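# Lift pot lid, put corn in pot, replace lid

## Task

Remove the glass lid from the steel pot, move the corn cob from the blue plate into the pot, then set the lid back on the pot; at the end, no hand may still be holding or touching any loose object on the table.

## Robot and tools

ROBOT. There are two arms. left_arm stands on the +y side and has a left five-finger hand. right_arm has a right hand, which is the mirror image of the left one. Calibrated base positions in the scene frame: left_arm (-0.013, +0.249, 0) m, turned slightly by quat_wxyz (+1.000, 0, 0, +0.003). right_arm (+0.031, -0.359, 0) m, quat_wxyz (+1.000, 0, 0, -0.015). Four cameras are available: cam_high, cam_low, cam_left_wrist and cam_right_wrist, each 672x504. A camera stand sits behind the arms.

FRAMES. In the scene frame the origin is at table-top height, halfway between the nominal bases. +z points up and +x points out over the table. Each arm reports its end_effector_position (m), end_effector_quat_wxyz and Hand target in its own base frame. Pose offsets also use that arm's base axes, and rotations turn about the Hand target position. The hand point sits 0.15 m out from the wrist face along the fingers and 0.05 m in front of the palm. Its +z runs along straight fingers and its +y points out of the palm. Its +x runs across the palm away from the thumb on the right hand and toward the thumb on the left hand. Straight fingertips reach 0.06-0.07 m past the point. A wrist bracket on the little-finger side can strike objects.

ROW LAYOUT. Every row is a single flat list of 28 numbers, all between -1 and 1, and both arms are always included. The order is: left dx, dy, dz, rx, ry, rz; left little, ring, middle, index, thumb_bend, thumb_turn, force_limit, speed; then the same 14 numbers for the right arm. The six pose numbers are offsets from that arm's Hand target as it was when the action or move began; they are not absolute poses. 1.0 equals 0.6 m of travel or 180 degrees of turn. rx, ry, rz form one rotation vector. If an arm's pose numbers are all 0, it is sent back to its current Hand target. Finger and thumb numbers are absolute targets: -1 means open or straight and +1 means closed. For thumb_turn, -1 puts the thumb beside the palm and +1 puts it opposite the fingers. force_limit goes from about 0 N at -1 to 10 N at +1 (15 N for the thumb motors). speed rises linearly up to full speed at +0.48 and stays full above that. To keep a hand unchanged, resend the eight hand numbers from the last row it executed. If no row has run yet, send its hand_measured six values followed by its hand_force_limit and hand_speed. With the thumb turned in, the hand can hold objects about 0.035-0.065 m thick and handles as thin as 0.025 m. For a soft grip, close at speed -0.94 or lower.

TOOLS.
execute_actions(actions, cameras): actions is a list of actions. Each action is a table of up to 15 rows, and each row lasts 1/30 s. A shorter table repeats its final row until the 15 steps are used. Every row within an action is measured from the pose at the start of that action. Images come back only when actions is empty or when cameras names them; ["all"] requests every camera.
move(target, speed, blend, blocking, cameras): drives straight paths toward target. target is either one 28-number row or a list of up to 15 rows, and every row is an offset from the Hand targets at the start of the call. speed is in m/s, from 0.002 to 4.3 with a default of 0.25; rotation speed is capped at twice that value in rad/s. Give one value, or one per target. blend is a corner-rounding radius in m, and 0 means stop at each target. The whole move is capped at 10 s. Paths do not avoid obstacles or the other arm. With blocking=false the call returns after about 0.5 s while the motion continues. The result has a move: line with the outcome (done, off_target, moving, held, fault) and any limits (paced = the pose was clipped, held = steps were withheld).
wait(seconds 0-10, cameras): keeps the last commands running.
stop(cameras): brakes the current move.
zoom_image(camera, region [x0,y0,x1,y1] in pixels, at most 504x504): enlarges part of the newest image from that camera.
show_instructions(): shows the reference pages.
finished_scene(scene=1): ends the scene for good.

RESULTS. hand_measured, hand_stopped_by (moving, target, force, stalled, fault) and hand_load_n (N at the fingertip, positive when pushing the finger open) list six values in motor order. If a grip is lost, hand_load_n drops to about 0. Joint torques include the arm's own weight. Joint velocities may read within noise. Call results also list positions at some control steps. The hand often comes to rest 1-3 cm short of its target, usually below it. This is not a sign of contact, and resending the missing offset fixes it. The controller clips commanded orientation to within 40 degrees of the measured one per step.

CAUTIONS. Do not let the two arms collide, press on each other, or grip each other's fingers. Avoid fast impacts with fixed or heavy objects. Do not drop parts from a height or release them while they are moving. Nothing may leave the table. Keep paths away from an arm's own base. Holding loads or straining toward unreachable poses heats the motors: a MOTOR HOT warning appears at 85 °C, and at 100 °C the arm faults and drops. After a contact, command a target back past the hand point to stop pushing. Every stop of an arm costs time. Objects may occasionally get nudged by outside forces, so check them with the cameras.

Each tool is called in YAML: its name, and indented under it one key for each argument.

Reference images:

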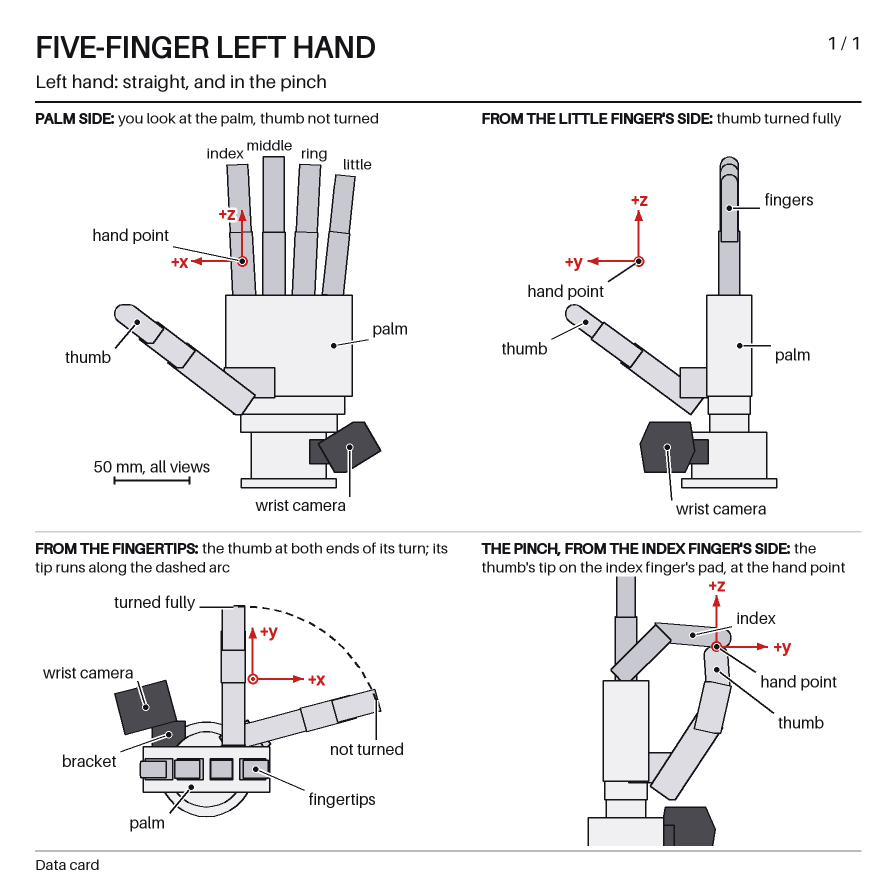

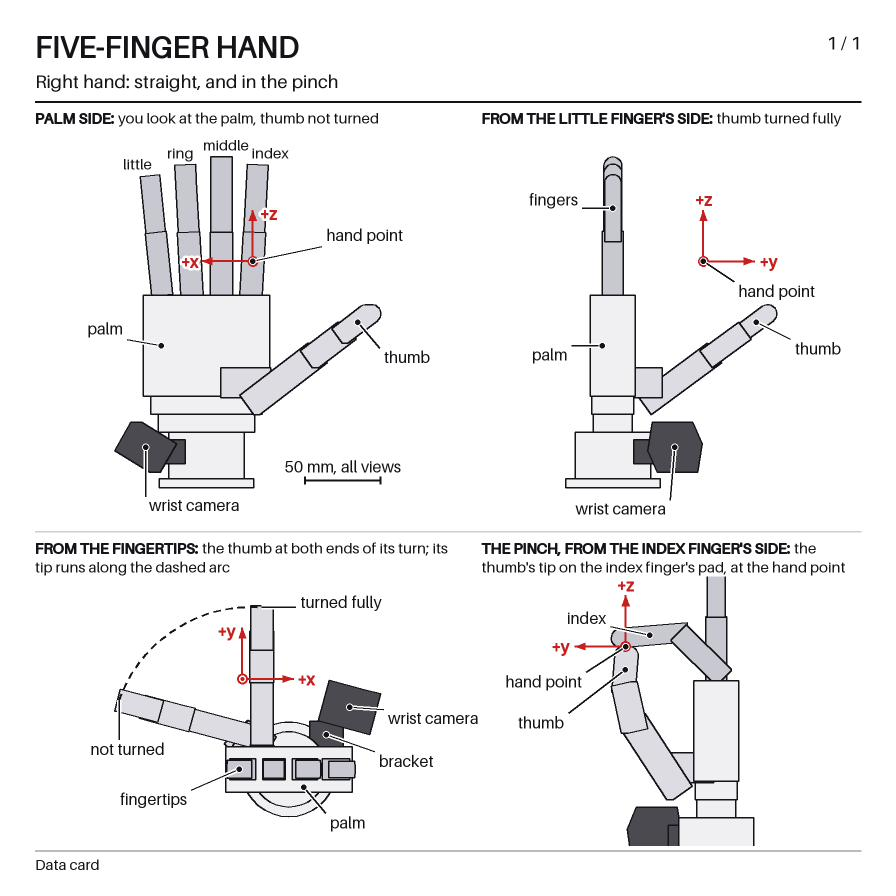

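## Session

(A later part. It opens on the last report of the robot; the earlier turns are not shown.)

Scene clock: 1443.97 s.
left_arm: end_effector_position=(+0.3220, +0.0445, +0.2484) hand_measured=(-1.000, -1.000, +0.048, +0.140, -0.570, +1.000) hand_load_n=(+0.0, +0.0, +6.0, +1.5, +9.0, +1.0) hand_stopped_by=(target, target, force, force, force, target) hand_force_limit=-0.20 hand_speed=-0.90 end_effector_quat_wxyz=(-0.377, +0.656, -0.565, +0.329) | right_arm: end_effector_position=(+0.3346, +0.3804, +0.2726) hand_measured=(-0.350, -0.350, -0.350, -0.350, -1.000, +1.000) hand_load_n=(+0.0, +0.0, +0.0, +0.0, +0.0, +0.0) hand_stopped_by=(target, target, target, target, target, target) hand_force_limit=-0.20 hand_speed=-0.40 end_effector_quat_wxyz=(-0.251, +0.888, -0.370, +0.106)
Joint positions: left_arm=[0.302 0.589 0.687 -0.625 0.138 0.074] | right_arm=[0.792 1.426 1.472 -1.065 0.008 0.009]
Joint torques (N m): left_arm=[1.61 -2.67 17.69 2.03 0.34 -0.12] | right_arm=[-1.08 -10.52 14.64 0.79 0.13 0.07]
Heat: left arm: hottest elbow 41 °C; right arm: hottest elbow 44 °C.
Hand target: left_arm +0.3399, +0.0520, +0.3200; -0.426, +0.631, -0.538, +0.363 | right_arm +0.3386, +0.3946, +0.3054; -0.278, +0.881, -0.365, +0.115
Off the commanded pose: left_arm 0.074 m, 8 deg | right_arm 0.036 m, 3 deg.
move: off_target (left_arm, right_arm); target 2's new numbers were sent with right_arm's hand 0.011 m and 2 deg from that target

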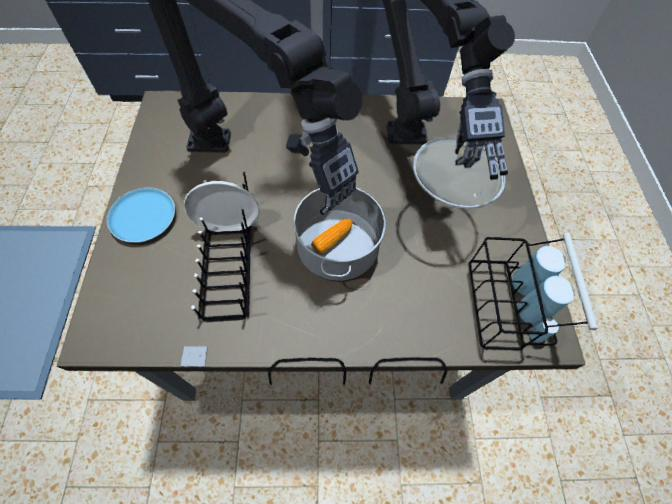

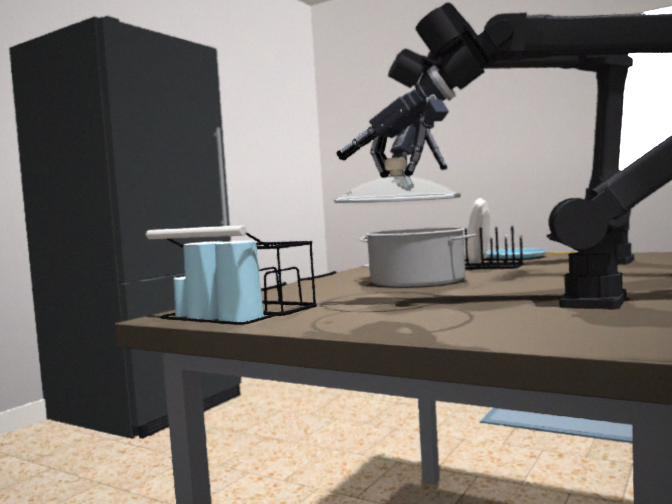

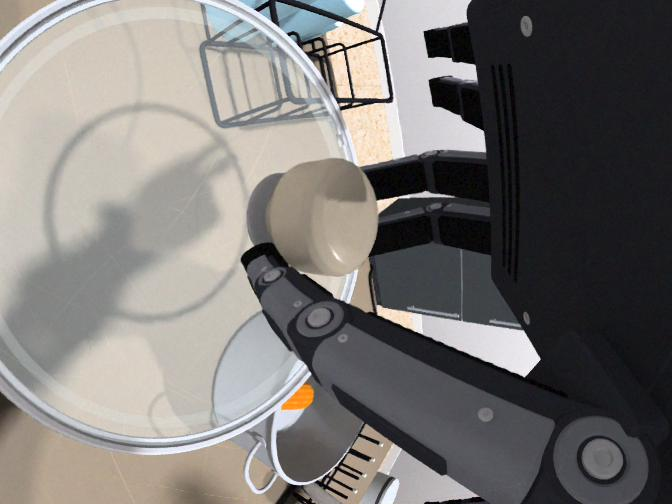

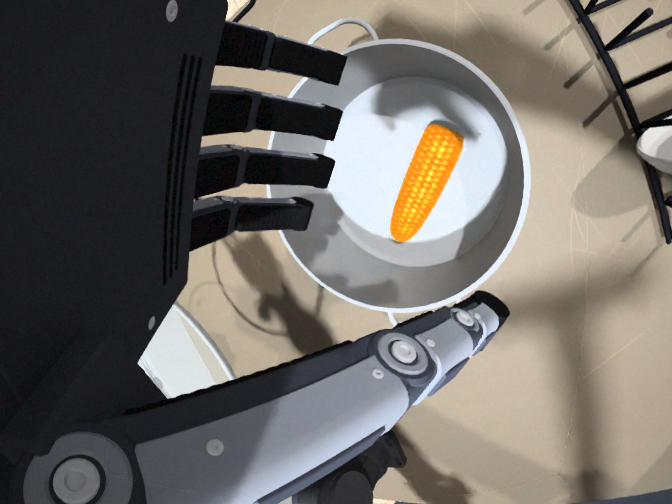

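move:
  target: [0.15,-0.503,0.0,0,0,-0.228,-1,-1,0.3,0.3,0.0,1,-0.2,-0.9,-0.014,-0.741,0.04,0,0,-0.27,-0.35,-0.35,-0.35,-0.35,-1,1,-0.2,-0.4]
  speed: 0.18
  cameras: ["all"]

zoom_image:
  camera: "cam_high"
  region: [260, 120, 410, 290]

zoom_image:
  camera: "cam_low"
  region: [330, 110, 530, 310]

Scene clock: 1477.27 s.
left_arm: end_effector_position=(+0.3973, -0.2296, +0.2380) hand_measured=(-1.000, -1.000, +0.048, +0.140, -0.570, +1.000) hand_load_n=(+0.0, +0.0, +5.5, +1.5, +8.5, +1.0) hand_stopped_by=(target, target, force, force, force, target) hand_force_limit=-0.20 hand_speed=-0.90 end_effector_quat_wxyz=(+0.228, -0.435, +0.759, -0.426) | right_arm: end_effector_position=(+0.3288, -0.0446, +0.3218) hand_measured=(-0.350, -0.350, -0.350, -0.350, -1.000, +1.000) hand_load_n=(+0.0, +0.0, +0.0, +0.0, +0.0, +0.0) hand_stopped_by=(target, target, target, target, target, target) hand_force_limit=-0.20 hand_speed=-0.40 end_effector_quat_wxyz=(-0.207, +0.653, -0.696, +0.214)
Joint positions: left_arm=[-0.41 1.043 0.884 -0.408 0.125 0.051] | right_arm=[-0.266 0.972 1.224 -1.229 -0.122 -0.165]
Joint torques (N m): left_arm=[-0.26 -8.82 17.65 3.06 0.24 0.06] | right_arm=[-2.9 -3.49 11.17 0.81 -0.16 -0.17]
Heat: left arm: hottest elbow 48 °C; right arm: hottest elbow 50 °C.
Hand target: left_arm +0.4298, -0.2498, +0.3198; +0.271, -0.402, +0.725, -0.489 | right_arm +0.3302, -0.0499, +0.3294; -0.206, +0.653, -0.695, +0.219
Off the commanded pose: left_arm 0.091 m, 10 deg | right_arm 0.009 m, 1 deg.
move: off_target (left_arm)

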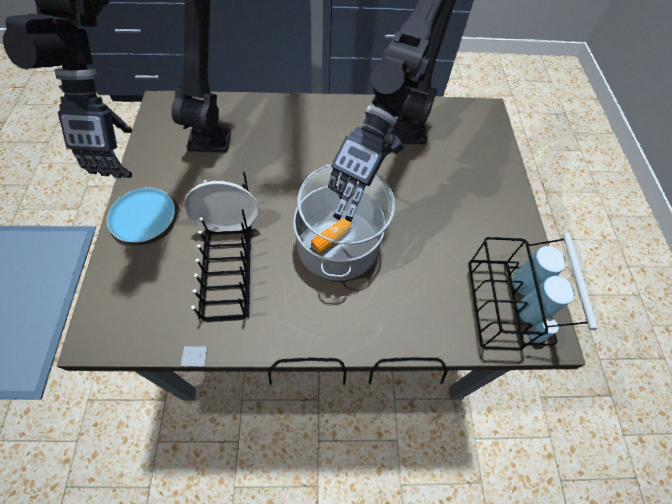

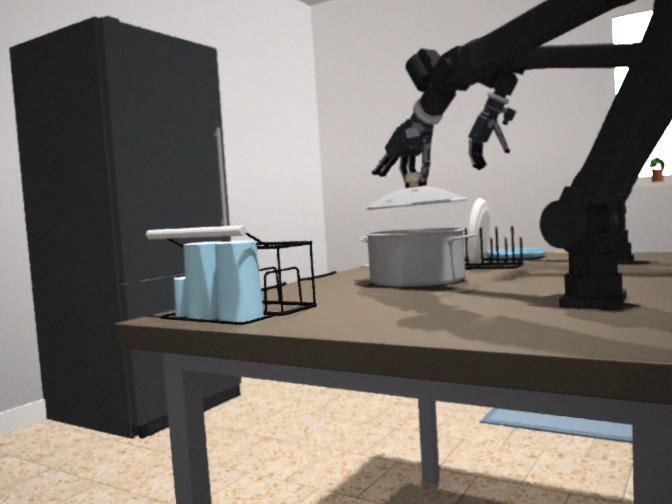

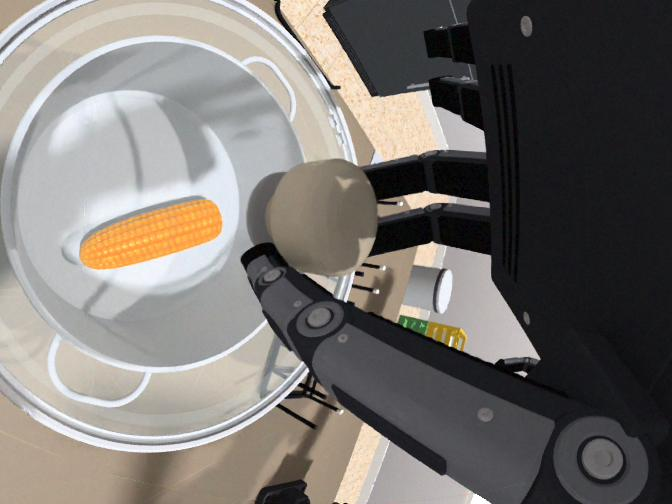

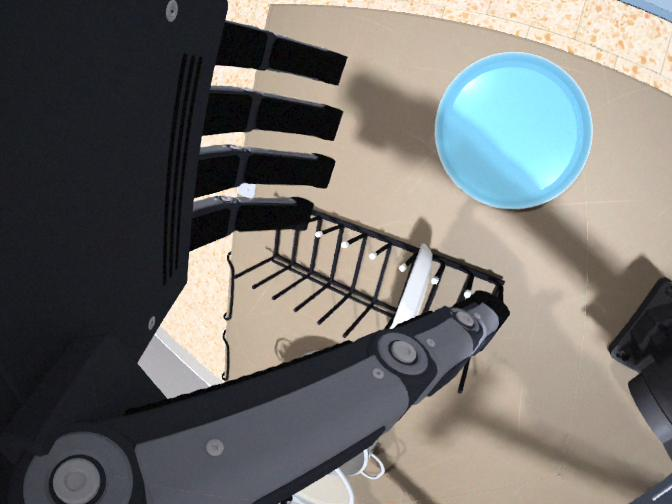

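Scaled by 2.965 from the camera's 672x504 image, which has a finer 960x720 frame.

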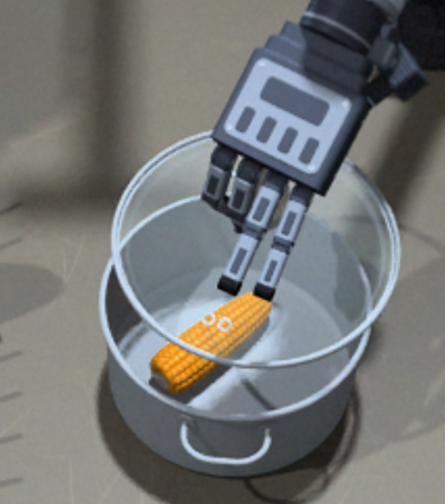

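Scaled by 2.520 from the camera's 672x504 image, which has a finer 960x720 frame.

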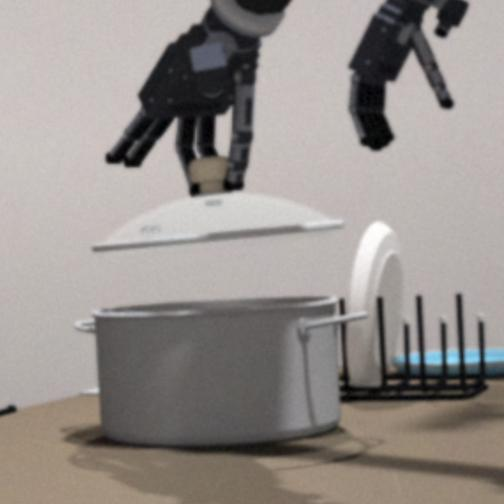

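move:
  target: [0.015,-0.01,-0.133,0,0,0,-1,-1,0.3,0.3,0.0,1,-0.2,-0.9,0,0,0,0,0,0,-0.35,-0.35,-0.35,-0.35,-1,1,-0.2,-0.4]
  speed: 0.06
  cameras: ["cam_high","cam_low","cam_left_wrist"]

zoom_image:
  camera: "cam_high"
  region: [280, 150, 400, 280]

zoom_image:
  camera: "cam_low"
  region: [350, 170, 480, 300]

Scene clock: 1548.03 s.
left_arm: end_effector_position=(+0.4253, -0.2439, +0.1978) hand_measured=(-1.000, -1.000, +0.048, +0.140, -0.570, +1.000) hand_load_n=(+0.0, +0.0, +5.5, +1.5, +9.0, +0.5) hand_stopped_by=(target, target, force, force, force, target) hand_force_limit=-0.20 hand_speed=-0.90 end_effector_quat_wxyz=(+0.245, -0.424, +0.748, -0.449) | right_arm: end_effector_position=(+0.3288, -0.0446, +0.3218) hand_measured=(-0.350, -0.350, -0.350, -0.350, -1.000, +1.000) hand_load_n=(+0.5, +0.0, +0.0, +0.0, +0.0, +0.0) hand_stopped_by=(target, target, target, target, target, target) hand_force_limit=-0.20 hand_speed=-0.40 end_effector_quat_wxyz=(-0.206, +0.653, -0.696, +0.215)
Joint positions: left_arm=[-0.415 1.139 0.807 -0.17 0.123 0.051] | right_arm=[-0.266 0.972 1.224 -1.229 -0.122 -0.166]
Joint torques (N m): left_arm=[-0.44 -10.4 11.19 3.26 0.04 0.02] | right_arm=[-2.84 -3.43 11.15 0.83 -0.15 -0.15]
Heat: left arm: hottest elbow 60 °C; right arm: hottest elbow 47 °C.
Hand target: left_arm +0.4389, -0.2559, +0.2402; +0.272, -0.402, +0.725, -0.489 | right_arm +0.3302, -0.0499, +0.3294; -0.206, +0.653, -0.695, +0.219
Off the commanded pose: left_arm 0.046 m, 7 deg | right_arm 0.009 m, 0 deg.
move: off_target (left_arm)
Images, in order (width x height): cam_high 672x504, cam_low 672x504, cam_left_wrist 672x504.

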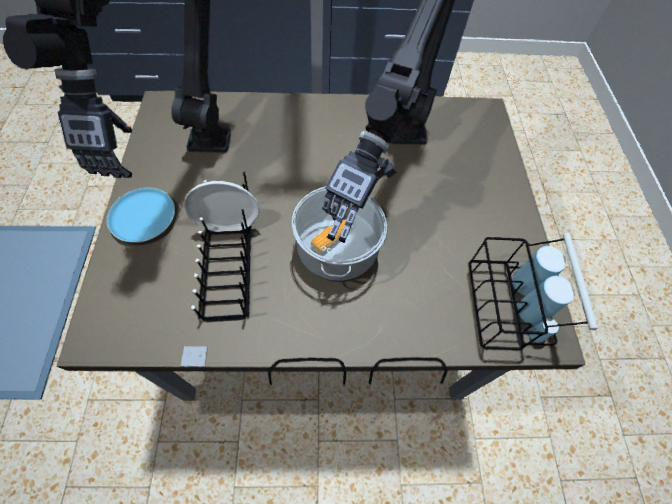

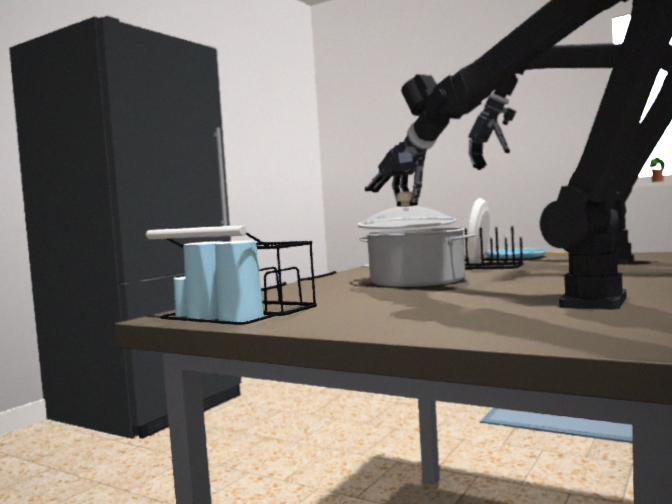

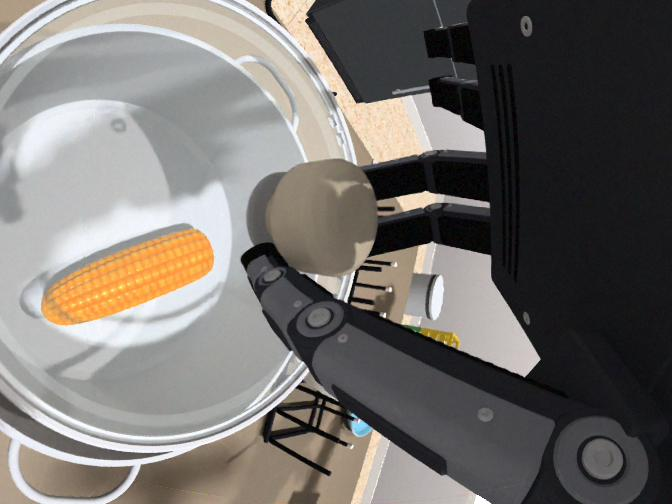

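Scaled by 3.877 from the camera's 672x504 image, which has a finer 960x720 frame.

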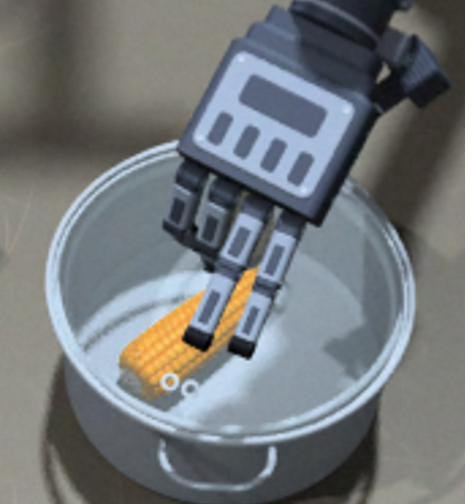

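Scaled by 3.877 from the camera's 672x504 image, which has a finer 960x720 frame.

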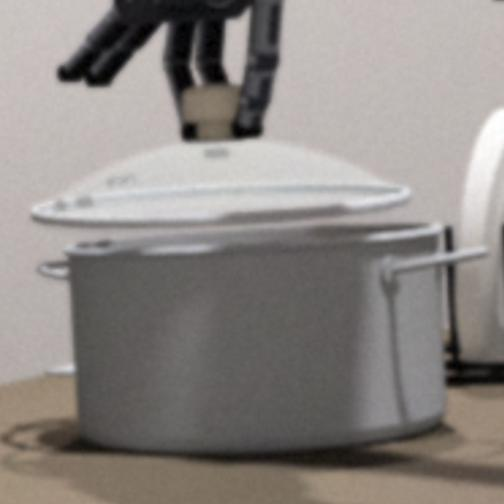

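move:
  target: [-0.0283,0,0.005,0,0,0,-1,-1,0.3,0.3,0.0,1,-0.2,-0.9,0,0,0,0,0,0,-0.35,-0.35,-0.35,-0.35,-1,1,-0.2,-0.4]
  speed: 0.05
  cameras: ["cam_high","cam_low","cam_left_wrist"]

zoom_image:
  camera: "cam_high"
  region: [280, 150, 400, 280]

zoom_image:
  camera: "cam_low"
  region: [350, 170, 480, 300]

Scene clock: 1571.57 s.
left_arm: end_effector_position=(+0.4137, -0.2457, +0.1958) hand_measured=(-1.000, -1.000, +0.048, +0.140, -0.570, +1.000) hand_load_n=(+0.0, +0.0, +5.5, +1.5, +8.5, +1.0) hand_stopped_by=(target, target, force, force, force, target) hand_force_limit=-0.20 hand_speed=-0.90 end_effector_quat_wxyz=(+0.248, -0.420, +0.749, -0.448) | right_arm: end_effector_position=(+0.3288, -0.0446, +0.3218) hand_measured=(-0.350, -0.350, -0.350, -0.350, -1.000, +1.000) hand_load_n=(+0.0, +0.0, +0.0, +0.0, +0.0, +0.0) hand_stopped_by=(target, target, target, target, target, target) hand_force_limit=-0.20 hand_speed=-0.40 end_effector_quat_wxyz=(-0.206, +0.653, -0.696, +0.215)
Joint positions: left_arm=[-0.435 1.111 0.782 -0.17 0.105 0.051] | right_arm=[-0.266 0.972 1.224 -1.229 -0.122 -0.166]
Joint torques (N m): left_arm=[-0.44 -11.4 11.33 2.56 0.01 -0.06] | right_arm=[-3.08 -3.43 11.18 0.8 -0.15 -0.14]
Heat: left arm: hottest elbow 55 °C; right arm: hottest elbow 47 °C.
Hand target: left_arm +0.4219, -0.2558, +0.2433; +0.272, -0.402, +0.725, -0.489 | right_arm +0.3302, -0.0499, +0.3294; -0.206, +0.653, -0.695, +0.219
Off the commanded pose: left_arm 0.049 m, 6 deg | right_arm 0.009 m, 0 deg.
move: off_target (left_arm)
Images, in order (width x height): cam_high 672x504, cam_low 672x504, cam_left_wrist 672x504.

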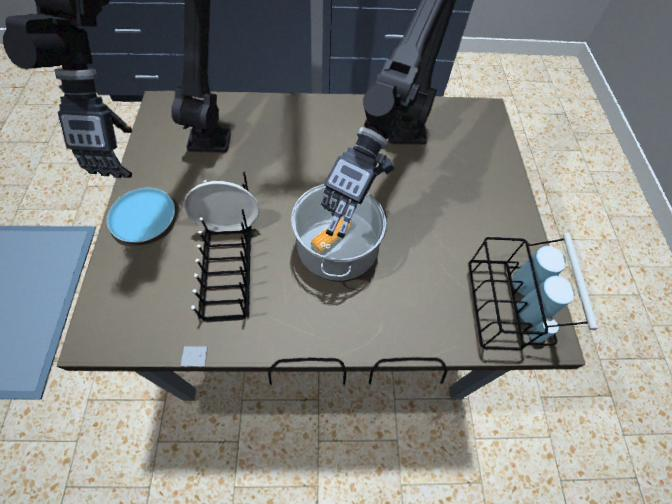

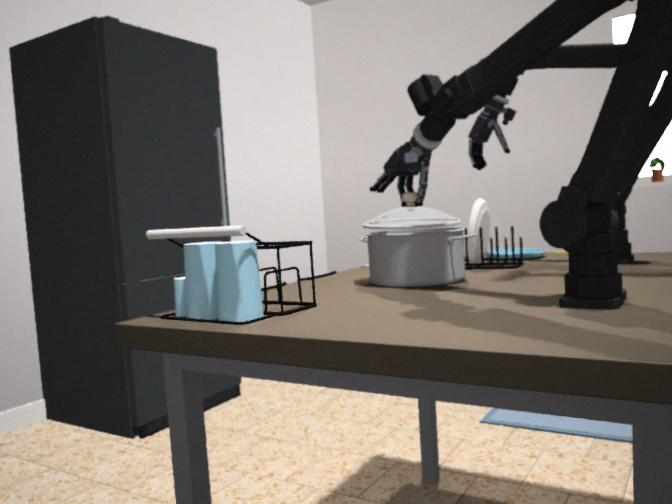

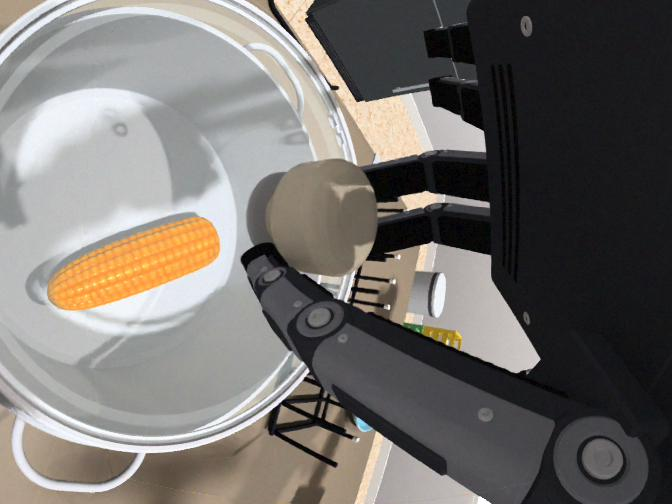

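Scaled by 3.877 from the camera's 672x504 image, which has a finer 960x720 frame.

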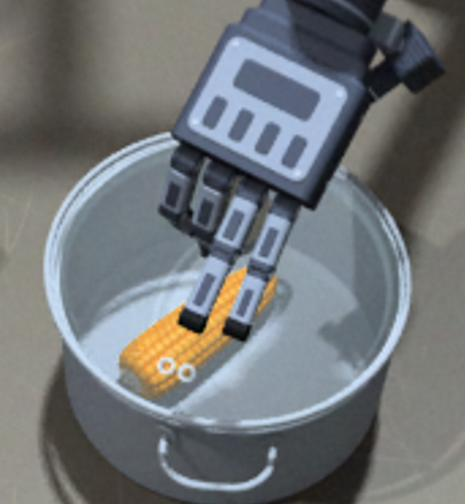

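Scaled by 3.877 from the camera's 672x504 image, which has a finer 960x720 frame.

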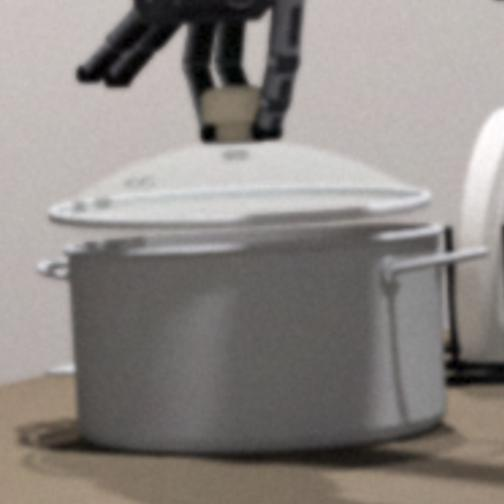

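move:
  target: [-0.025,0.0033,-0.025,0,0,0,-1,-1,0.3,0.3,0.0,1,-0.2,-0.9,0,0,0,0,0,0,-0.35,-0.35,-0.35,-0.35,-1,1,-0.2,-0.4]
  speed: 0.05
  cameras: ["cam_high","cam_low"]

zoom_image:
  camera: "cam_high"
  region: [280, 150, 400, 280]

zoom_image:
  camera: "cam_low"
  region: [350, 170, 480, 300]

Scene clock: 1599.03 s.
left_arm: end_effector_position=(+0.3998, -0.2423, +0.1856) hand_measured=(-1.000, -1.000, +0.046, +0.140, -0.570, +1.000) hand_load_n=(+0.0, +0.0, +6.5, +1.5, +8.5, +0.0) hand_stopped_by=(target, target, force, force, force, target) hand_force_limit=-0.20 hand_speed=-0.90 end_effector_quat_wxyz=(+0.251, -0.419, +0.750, -0.447) | right_arm: end_effector_position=(+0.3288, -0.0446, +0.3218) hand_measured=(-0.350, -0.350, -0.350, -0.350, -1.000, +1.000) hand_load_n=(+0.0, +0.0, +0.0, +0.0, +0.0, +0.0) hand_stopped_by=(target, target, target, target, target, target) hand_force_limit=-0.20 hand_speed=-0.40 end_effector_quat_wxyz=(-0.206, +0.653, -0.696, +0.215)
Joint positions: left_arm=[-0.447 1.078 0.73 -0.149 0.091 0.051] | right_arm=[-0.266 0.972 1.224 -1.229 -0.122 -0.166]
Joint torques (N m): left_arm=[-0.56 -10.58 10.43 2.82 0.07 -0.11] | right_arm=[-2.96 -3.49 11.17 0.83 -0.16 -0.14]
Heat: left arm: hottest elbow 50 °C; right arm: hottest elbow 47 °C.
Hand target: left_arm +0.4068, -0.2539, +0.2280; +0.271, -0.402, +0.725, -0.489 | right_arm +0.3302, -0.0499, +0.3294; -0.206, +0.653, -0.695, +0.219
Off the commanded pose: left_arm 0.045 m, 6 deg | right_arm 0.009 m, 0 deg.
move: off_target (left_arm)
Images, in order (width x height): cam_high 672x504, cam_low 672x504.

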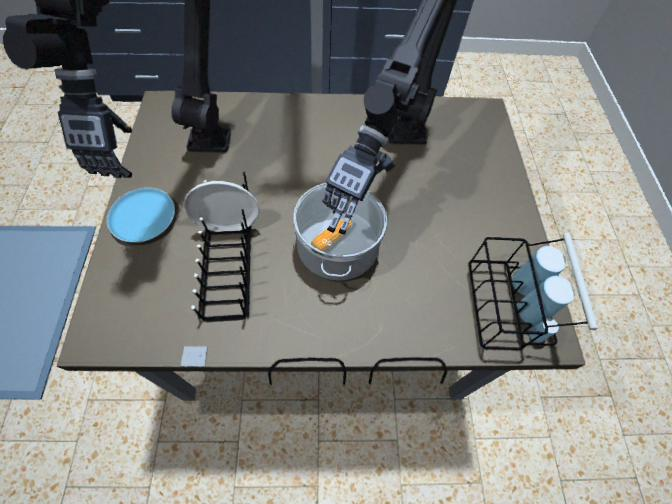

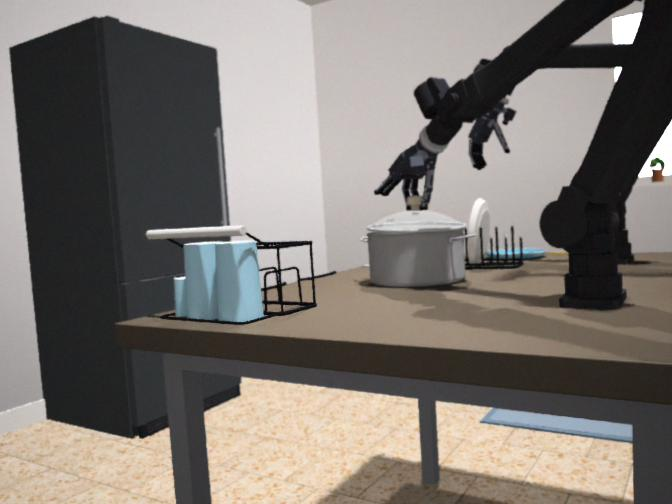

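Scaled by 3.877 from the camera's 672x504 image, which has a finer 960x720 frame.

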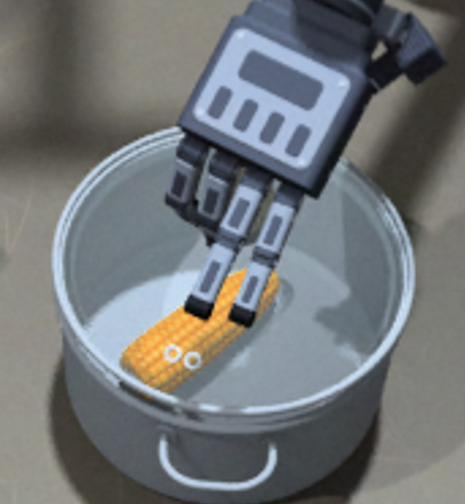

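Scaled by 3.877 from the camera's 672x504 image, which has a finer 960x720 frame.

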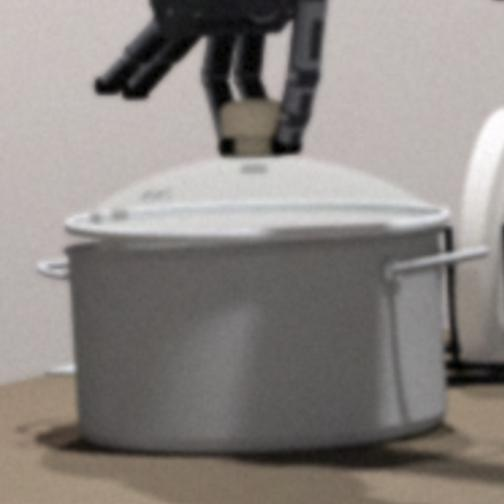

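move:
  target: [0.01,0.0,-0.03,0,0,0,-1,-1,0.3,0.3,0.0,1,-0.2,-0.9,0,0,0,0,0,0,-0.35,-0.35,-0.35,-0.35,-1,1,-0.2,-0.4]
  speed: 0.04
  cameras: ["cam_high","cam_low","cam_left_wrist"]

zoom_image:
  camera: "cam_high"
  region: [280, 150, 400, 280]

zoom_image:
  camera: "cam_low"
  region: [350, 170, 480, 300]

Scene clock: 1619.60 s.
left_arm: end_effector_position=(+0.4023, -0.2436, +0.1814) hand_measured=(-1.000, -1.000, +0.046, +0.140, -0.570, +1.000) hand_load_n=(+0.0, +0.0, +9.5, +1.0, +8.0, -0.5) hand_stopped_by=(target, target, force, force, force, target) hand_force_limit=-0.20 hand_speed=-0.90 end_effector_quat_wxyz=(+0.257, -0.415, +0.744, -0.456) | right_arm: end_effector_position=(+0.3288, -0.0446, +0.3218) hand_measured=(-0.350, -0.350, -0.350, -0.350, -1.000, +1.000) hand_load_n=(+0.0, +0.0, +0.0, +0.0, +0.0, +0.0) hand_stopped_by=(target, target, target, target, target, target) hand_force_limit=-0.20 hand_speed=-0.40 end_effector_quat_wxyz=(-0.206, +0.653, -0.696, +0.215)
Joint positions: left_arm=[-0.447 1.084 0.707 -0.094 0.092 0.051] | right_arm=[-0.266 0.972 1.224 -1.229 -0.122 -0.166]
Joint torques (N m): left_arm=[-0.03 -8.35 10.17 2.96 0.31 -0.08] | right_arm=[-2.9 -3.37 11.15 0.85 -0.15 -0.14]
Heat: left arm: hottest elbow 47 °C; right arm: hottest elbow 47 °C.
Hand target: left_arm +0.4129, -0.2539, +0.2103; +0.272, -0.402, +0.725, -0.489 | right_arm +0.3302, -0.0499, +0.3294; -0.206, +0.653, -0.695, +0.219
Off the commanded pose: left_arm 0.032 m, 5 deg | right_arm 0.009 m, 0 deg.
move: off_target (left_arm)
Images, in order (width x height): cam_high 672x504, cam_low 672x504, cam_left_wrist 672x504.

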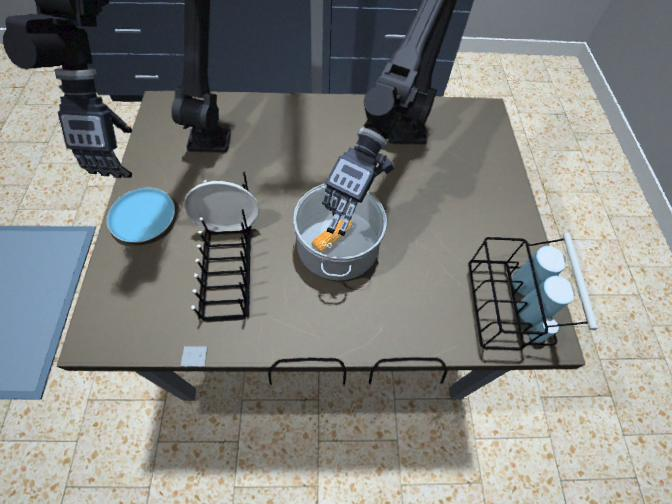

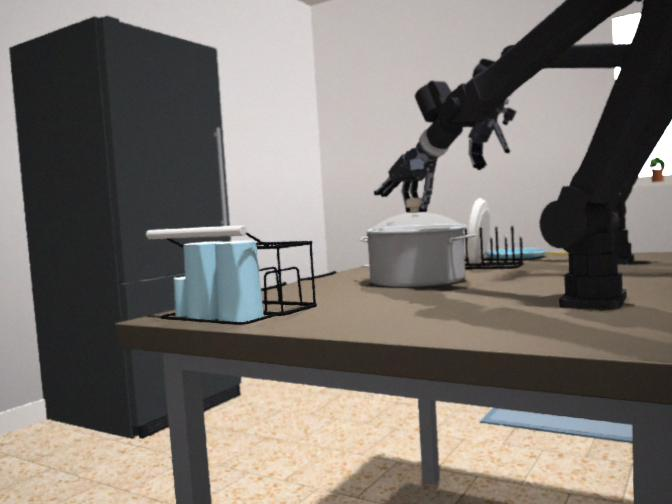

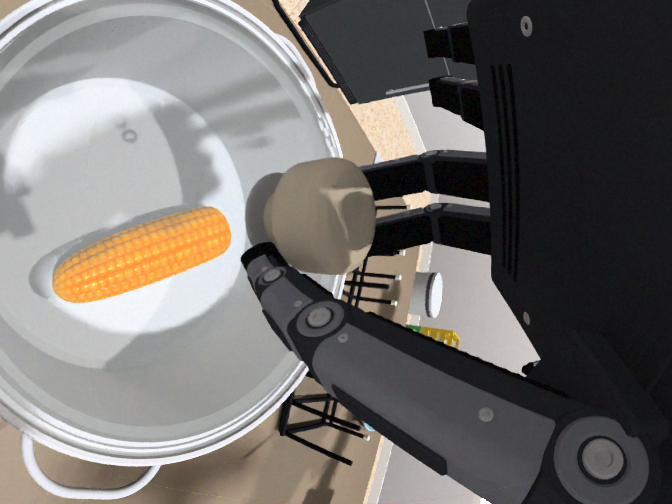

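Scaled by 3.877 from the camera's 672x504 image, which has a finer 960x720 frame.

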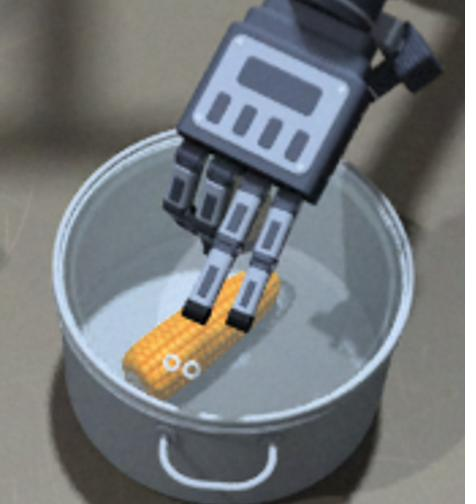

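Scaled by 3.877 from the camera's 672x504 image, which has a finer 960x720 frame.

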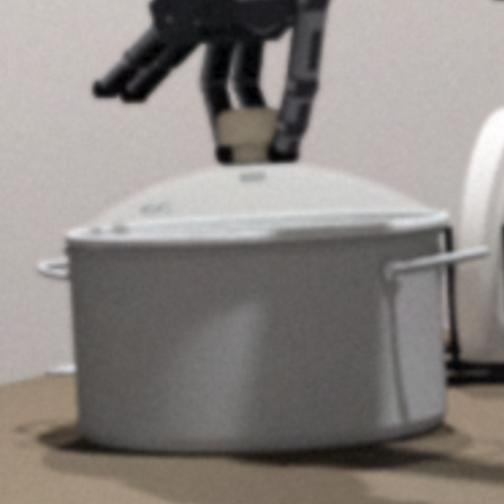

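move:
  target: [0.0,0.0,-0.033,0,0,0,-1,-1,0.3,0.3,0.0,1,-0.2,-0.9,0,0,0,0,0,0,-0.35,-0.35,-0.35,-0.35,-1,1,-0.2,-0.4]
  speed: 0.04
  cameras: ["cam_high","cam_low","cam_left_wrist"]

zoom_image:
  camera: "cam_high"
  region: [280, 150, 400, 280]

zoom_image:
  camera: "cam_low"
  region: [350, 170, 480, 300]

Scene clock: 1633.40 s.
left_arm: end_effector_position=(+0.4054, -0.2458, +0.1795) hand_measured=(-1.000, -1.000, +0.046, +0.140, -0.570, +1.000) hand_load_n=(+0.0, +0.0, +14.0, +1.0, +12.0, -1.0) hand_stopped_by=(target, target, force, force, force, target) hand_force_limit=-0.20 hand_speed=-0.90 end_effector_quat_wxyz=(+0.265, -0.409, +0.736, -0.471) | right_arm: end_effector_position=(+0.3288, -0.0446, +0.3218) hand_measured=(-0.350, -0.350, -0.350, -0.350, -1.000, +1.000) hand_load_n=(+0.0, +0.0, +0.0, +0.0, +0.0, +0.0) hand_stopped_by=(target, target, target, target, target, target) hand_force_limit=-0.20 hand_speed=-0.40 end_effector_quat_wxyz=(-0.206, +0.653, -0.696, +0.215)
Joint positions: left_arm=[-0.447 1.088 0.682 -0.025 0.095 0.049] | right_arm=[-0.266 0.972 1.224 -1.229 -0.122 -0.166]
Joint torques (N m): left_arm=[-0.03 -6.53 9.11 2.95 0.16 -0.06] | right_arm=[-2.96 -3.6 11.14 0.83 -0.16 -0.13]
Heat: left arm: hottest elbow 47 °C; right arm: hottest elbow 47 °C.
Hand target: left_arm +0.4128, -0.2539, +0.1903; +0.271, -0.402, +0.725, -0.489 | right_arm +0.3302, -0.0499, +0.3294; -0.206, +0.653, -0.695, +0.219
Off the commanded pose: left_arm 0.016 m, 3 deg | right_arm 0.009 m, 0 deg.
move: off_target (left_arm)
Images, in order (width x height): cam_high 672x504, cam_low 672x504, cam_left_wrist 672x504.

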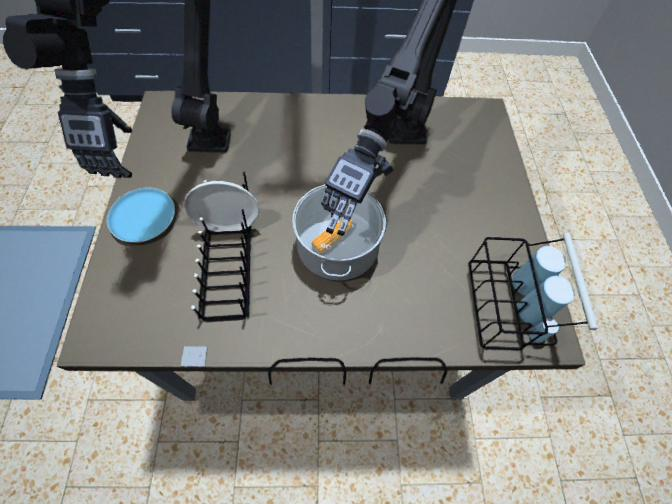

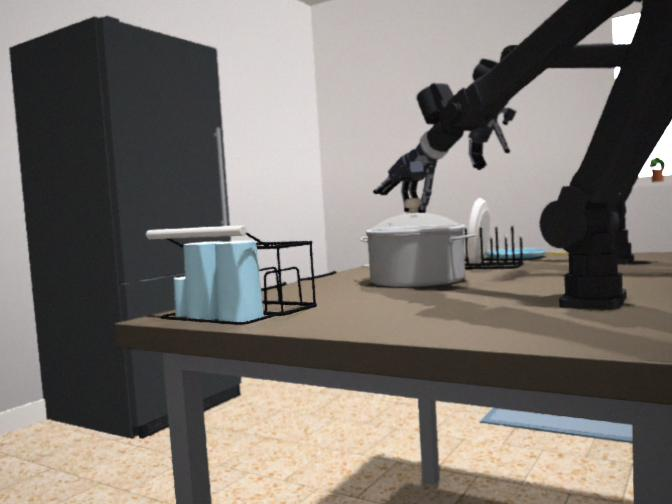

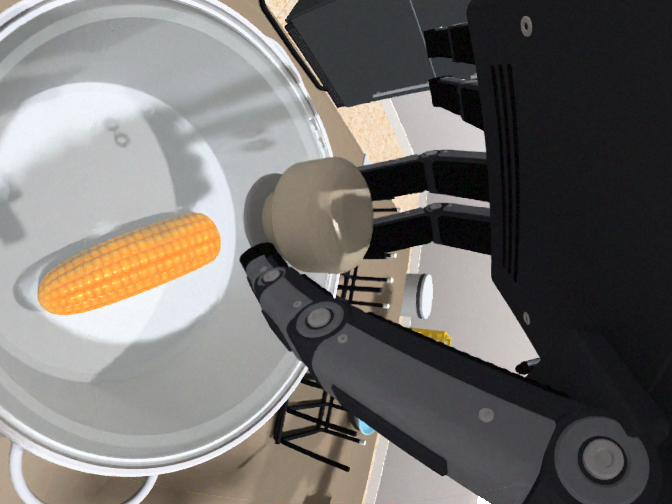

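Scaled by 3.877 from the camera's 672x504 image, which has a finer 960x720 frame.

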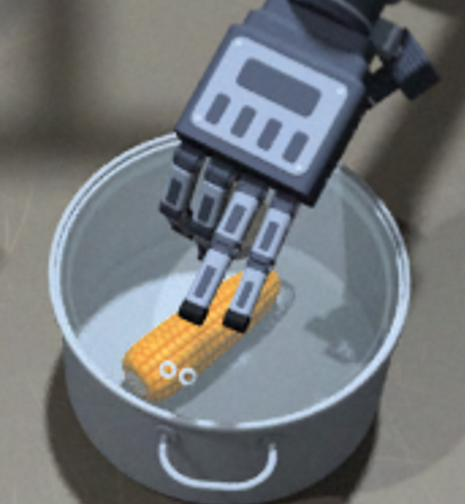

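Scaled by 3.877 from the camera's 672x504 image, which has a finer 960x720 frame.

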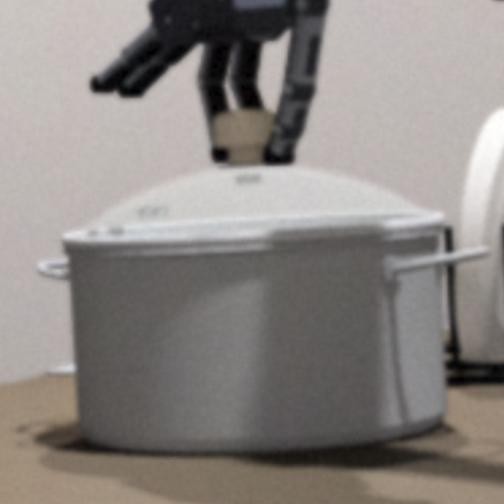

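move:
  target: [-0.005,0.0133,-0.0205,0.0236,0.0377,0,-1,-1,0.3,0.3,0.0,1,-0.2,-0.9,0,0,0,0,0,0,-0.35,-0.35,-0.35,-0.35,-1,1,-0.2,-0.4]
  speed: 0.05
  cameras: ["cam_high","cam_low","cam_left_wrist"]

zoom_image:
  camera: "cam_high"
  region: [280, 150, 400, 280]

zoom_image:
  camera: "cam_low"
  region: [350, 170, 480, 300]

Scene clock: 1676.60 s.
left_arm: end_effector_position=(+0.4043, -0.2453, +0.1751) hand_measured=(-1.000, -1.000, +0.046, +0.140, -0.570, +1.000) hand_load_n=(+0.0, +0.0, +8.0, +0.5, +6.0, -1.0) hand_stopped_by=(target, target, force, force, force, target) hand_force_limit=-0.20 hand_speed=-0.90 end_effector_quat_wxyz=(+0.246, -0.420, +0.753, -0.443) | right_arm: end_effector_position=(+0.3288, -0.0446, +0.3218) hand_measured=(-0.350, -0.350, -0.350, -0.350, -1.000, +1.000) hand_load_n=(+0.0, +0.0, +0.0, +0.0, +0.0, +0.0) hand_stopped_by=(target, target, target, target, target, target) hand_force_limit=-0.20 hand_speed=-0.40 end_effector_quat_wxyz=(-0.206, +0.653, -0.696, +0.215)
Joint positions: left_arm=[-0.447 1.112 0.732 -0.131 0.096 0.052] | right_arm=[-0.266 0.972 1.224 -1.229 -0.122 -0.166]
Joint torques (N m): left_arm=[0.97 -5.83 11.1 0.46 0.26 0.11] | right_arm=[-3.02 -3.55 11.15 0.81 -0.16 -0.14]
Heat: left arm: hottest elbow 46 °C; right arm: hottest elbow 47 °C.
Hand target: left_arm +0.4098, -0.2459, +0.1779; +0.243, -0.420, +0.758, -0.437 | right_arm +0.3302, -0.0499, +0.3294; -0.206, +0.653, -0.695, +0.219
Off the commanded pose: left_arm 0.006 m, 1 deg | right_arm 0.009 m, 0 deg.
move: done
Images, in order (width x height): cam_high 672x504, cam_low 672x504, cam_left_wrist 672x504.

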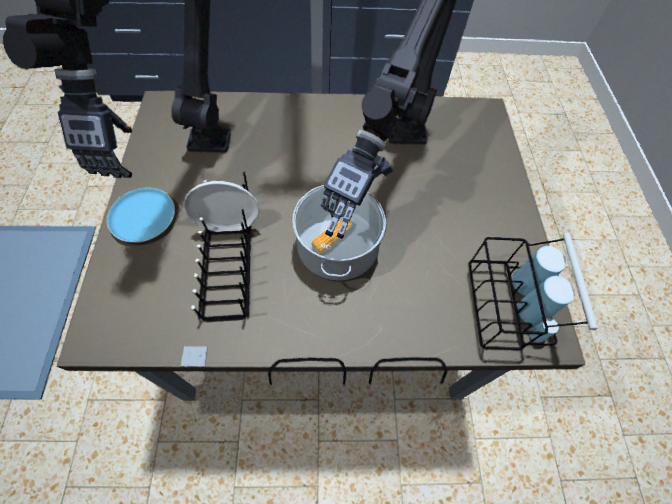

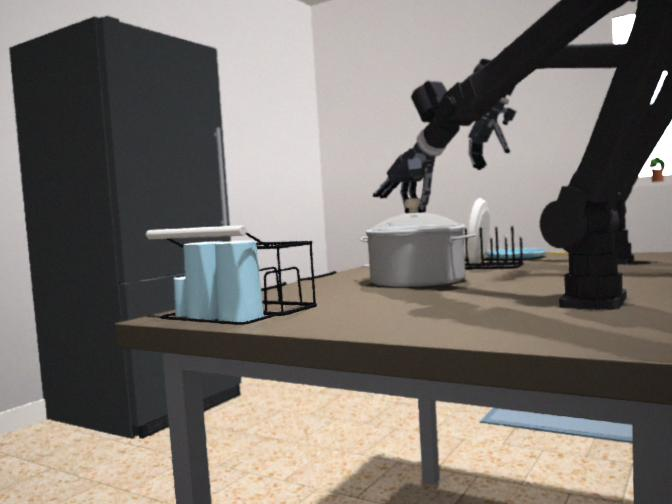

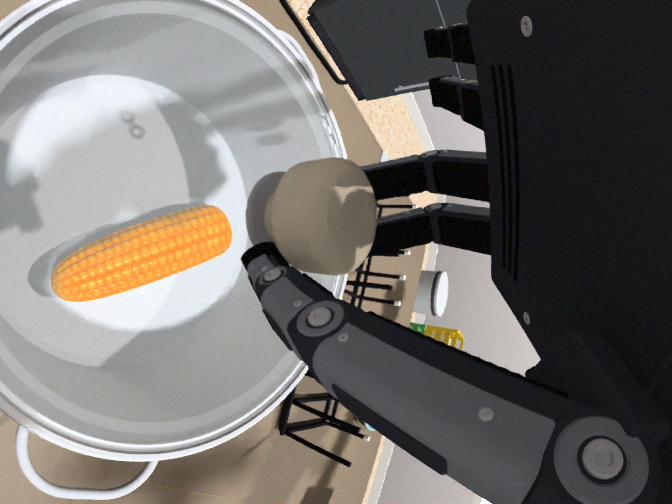

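Scaled by 3.877 from the camera's 672x504 image, which has a finer 960x720 frame.

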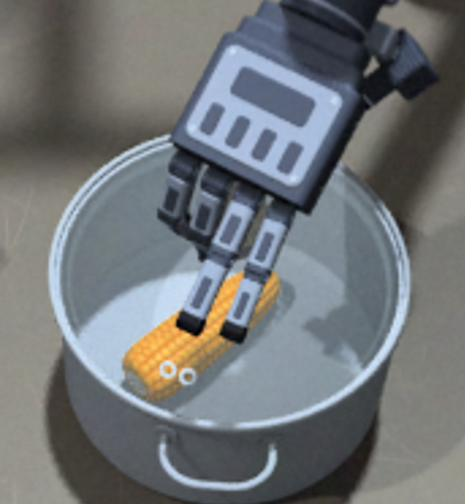

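Scaled by 3.877 from the camera's 672x504 image, which has a finer 960x720 frame.

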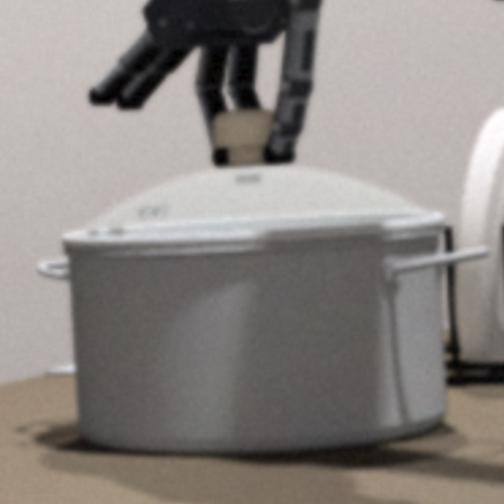

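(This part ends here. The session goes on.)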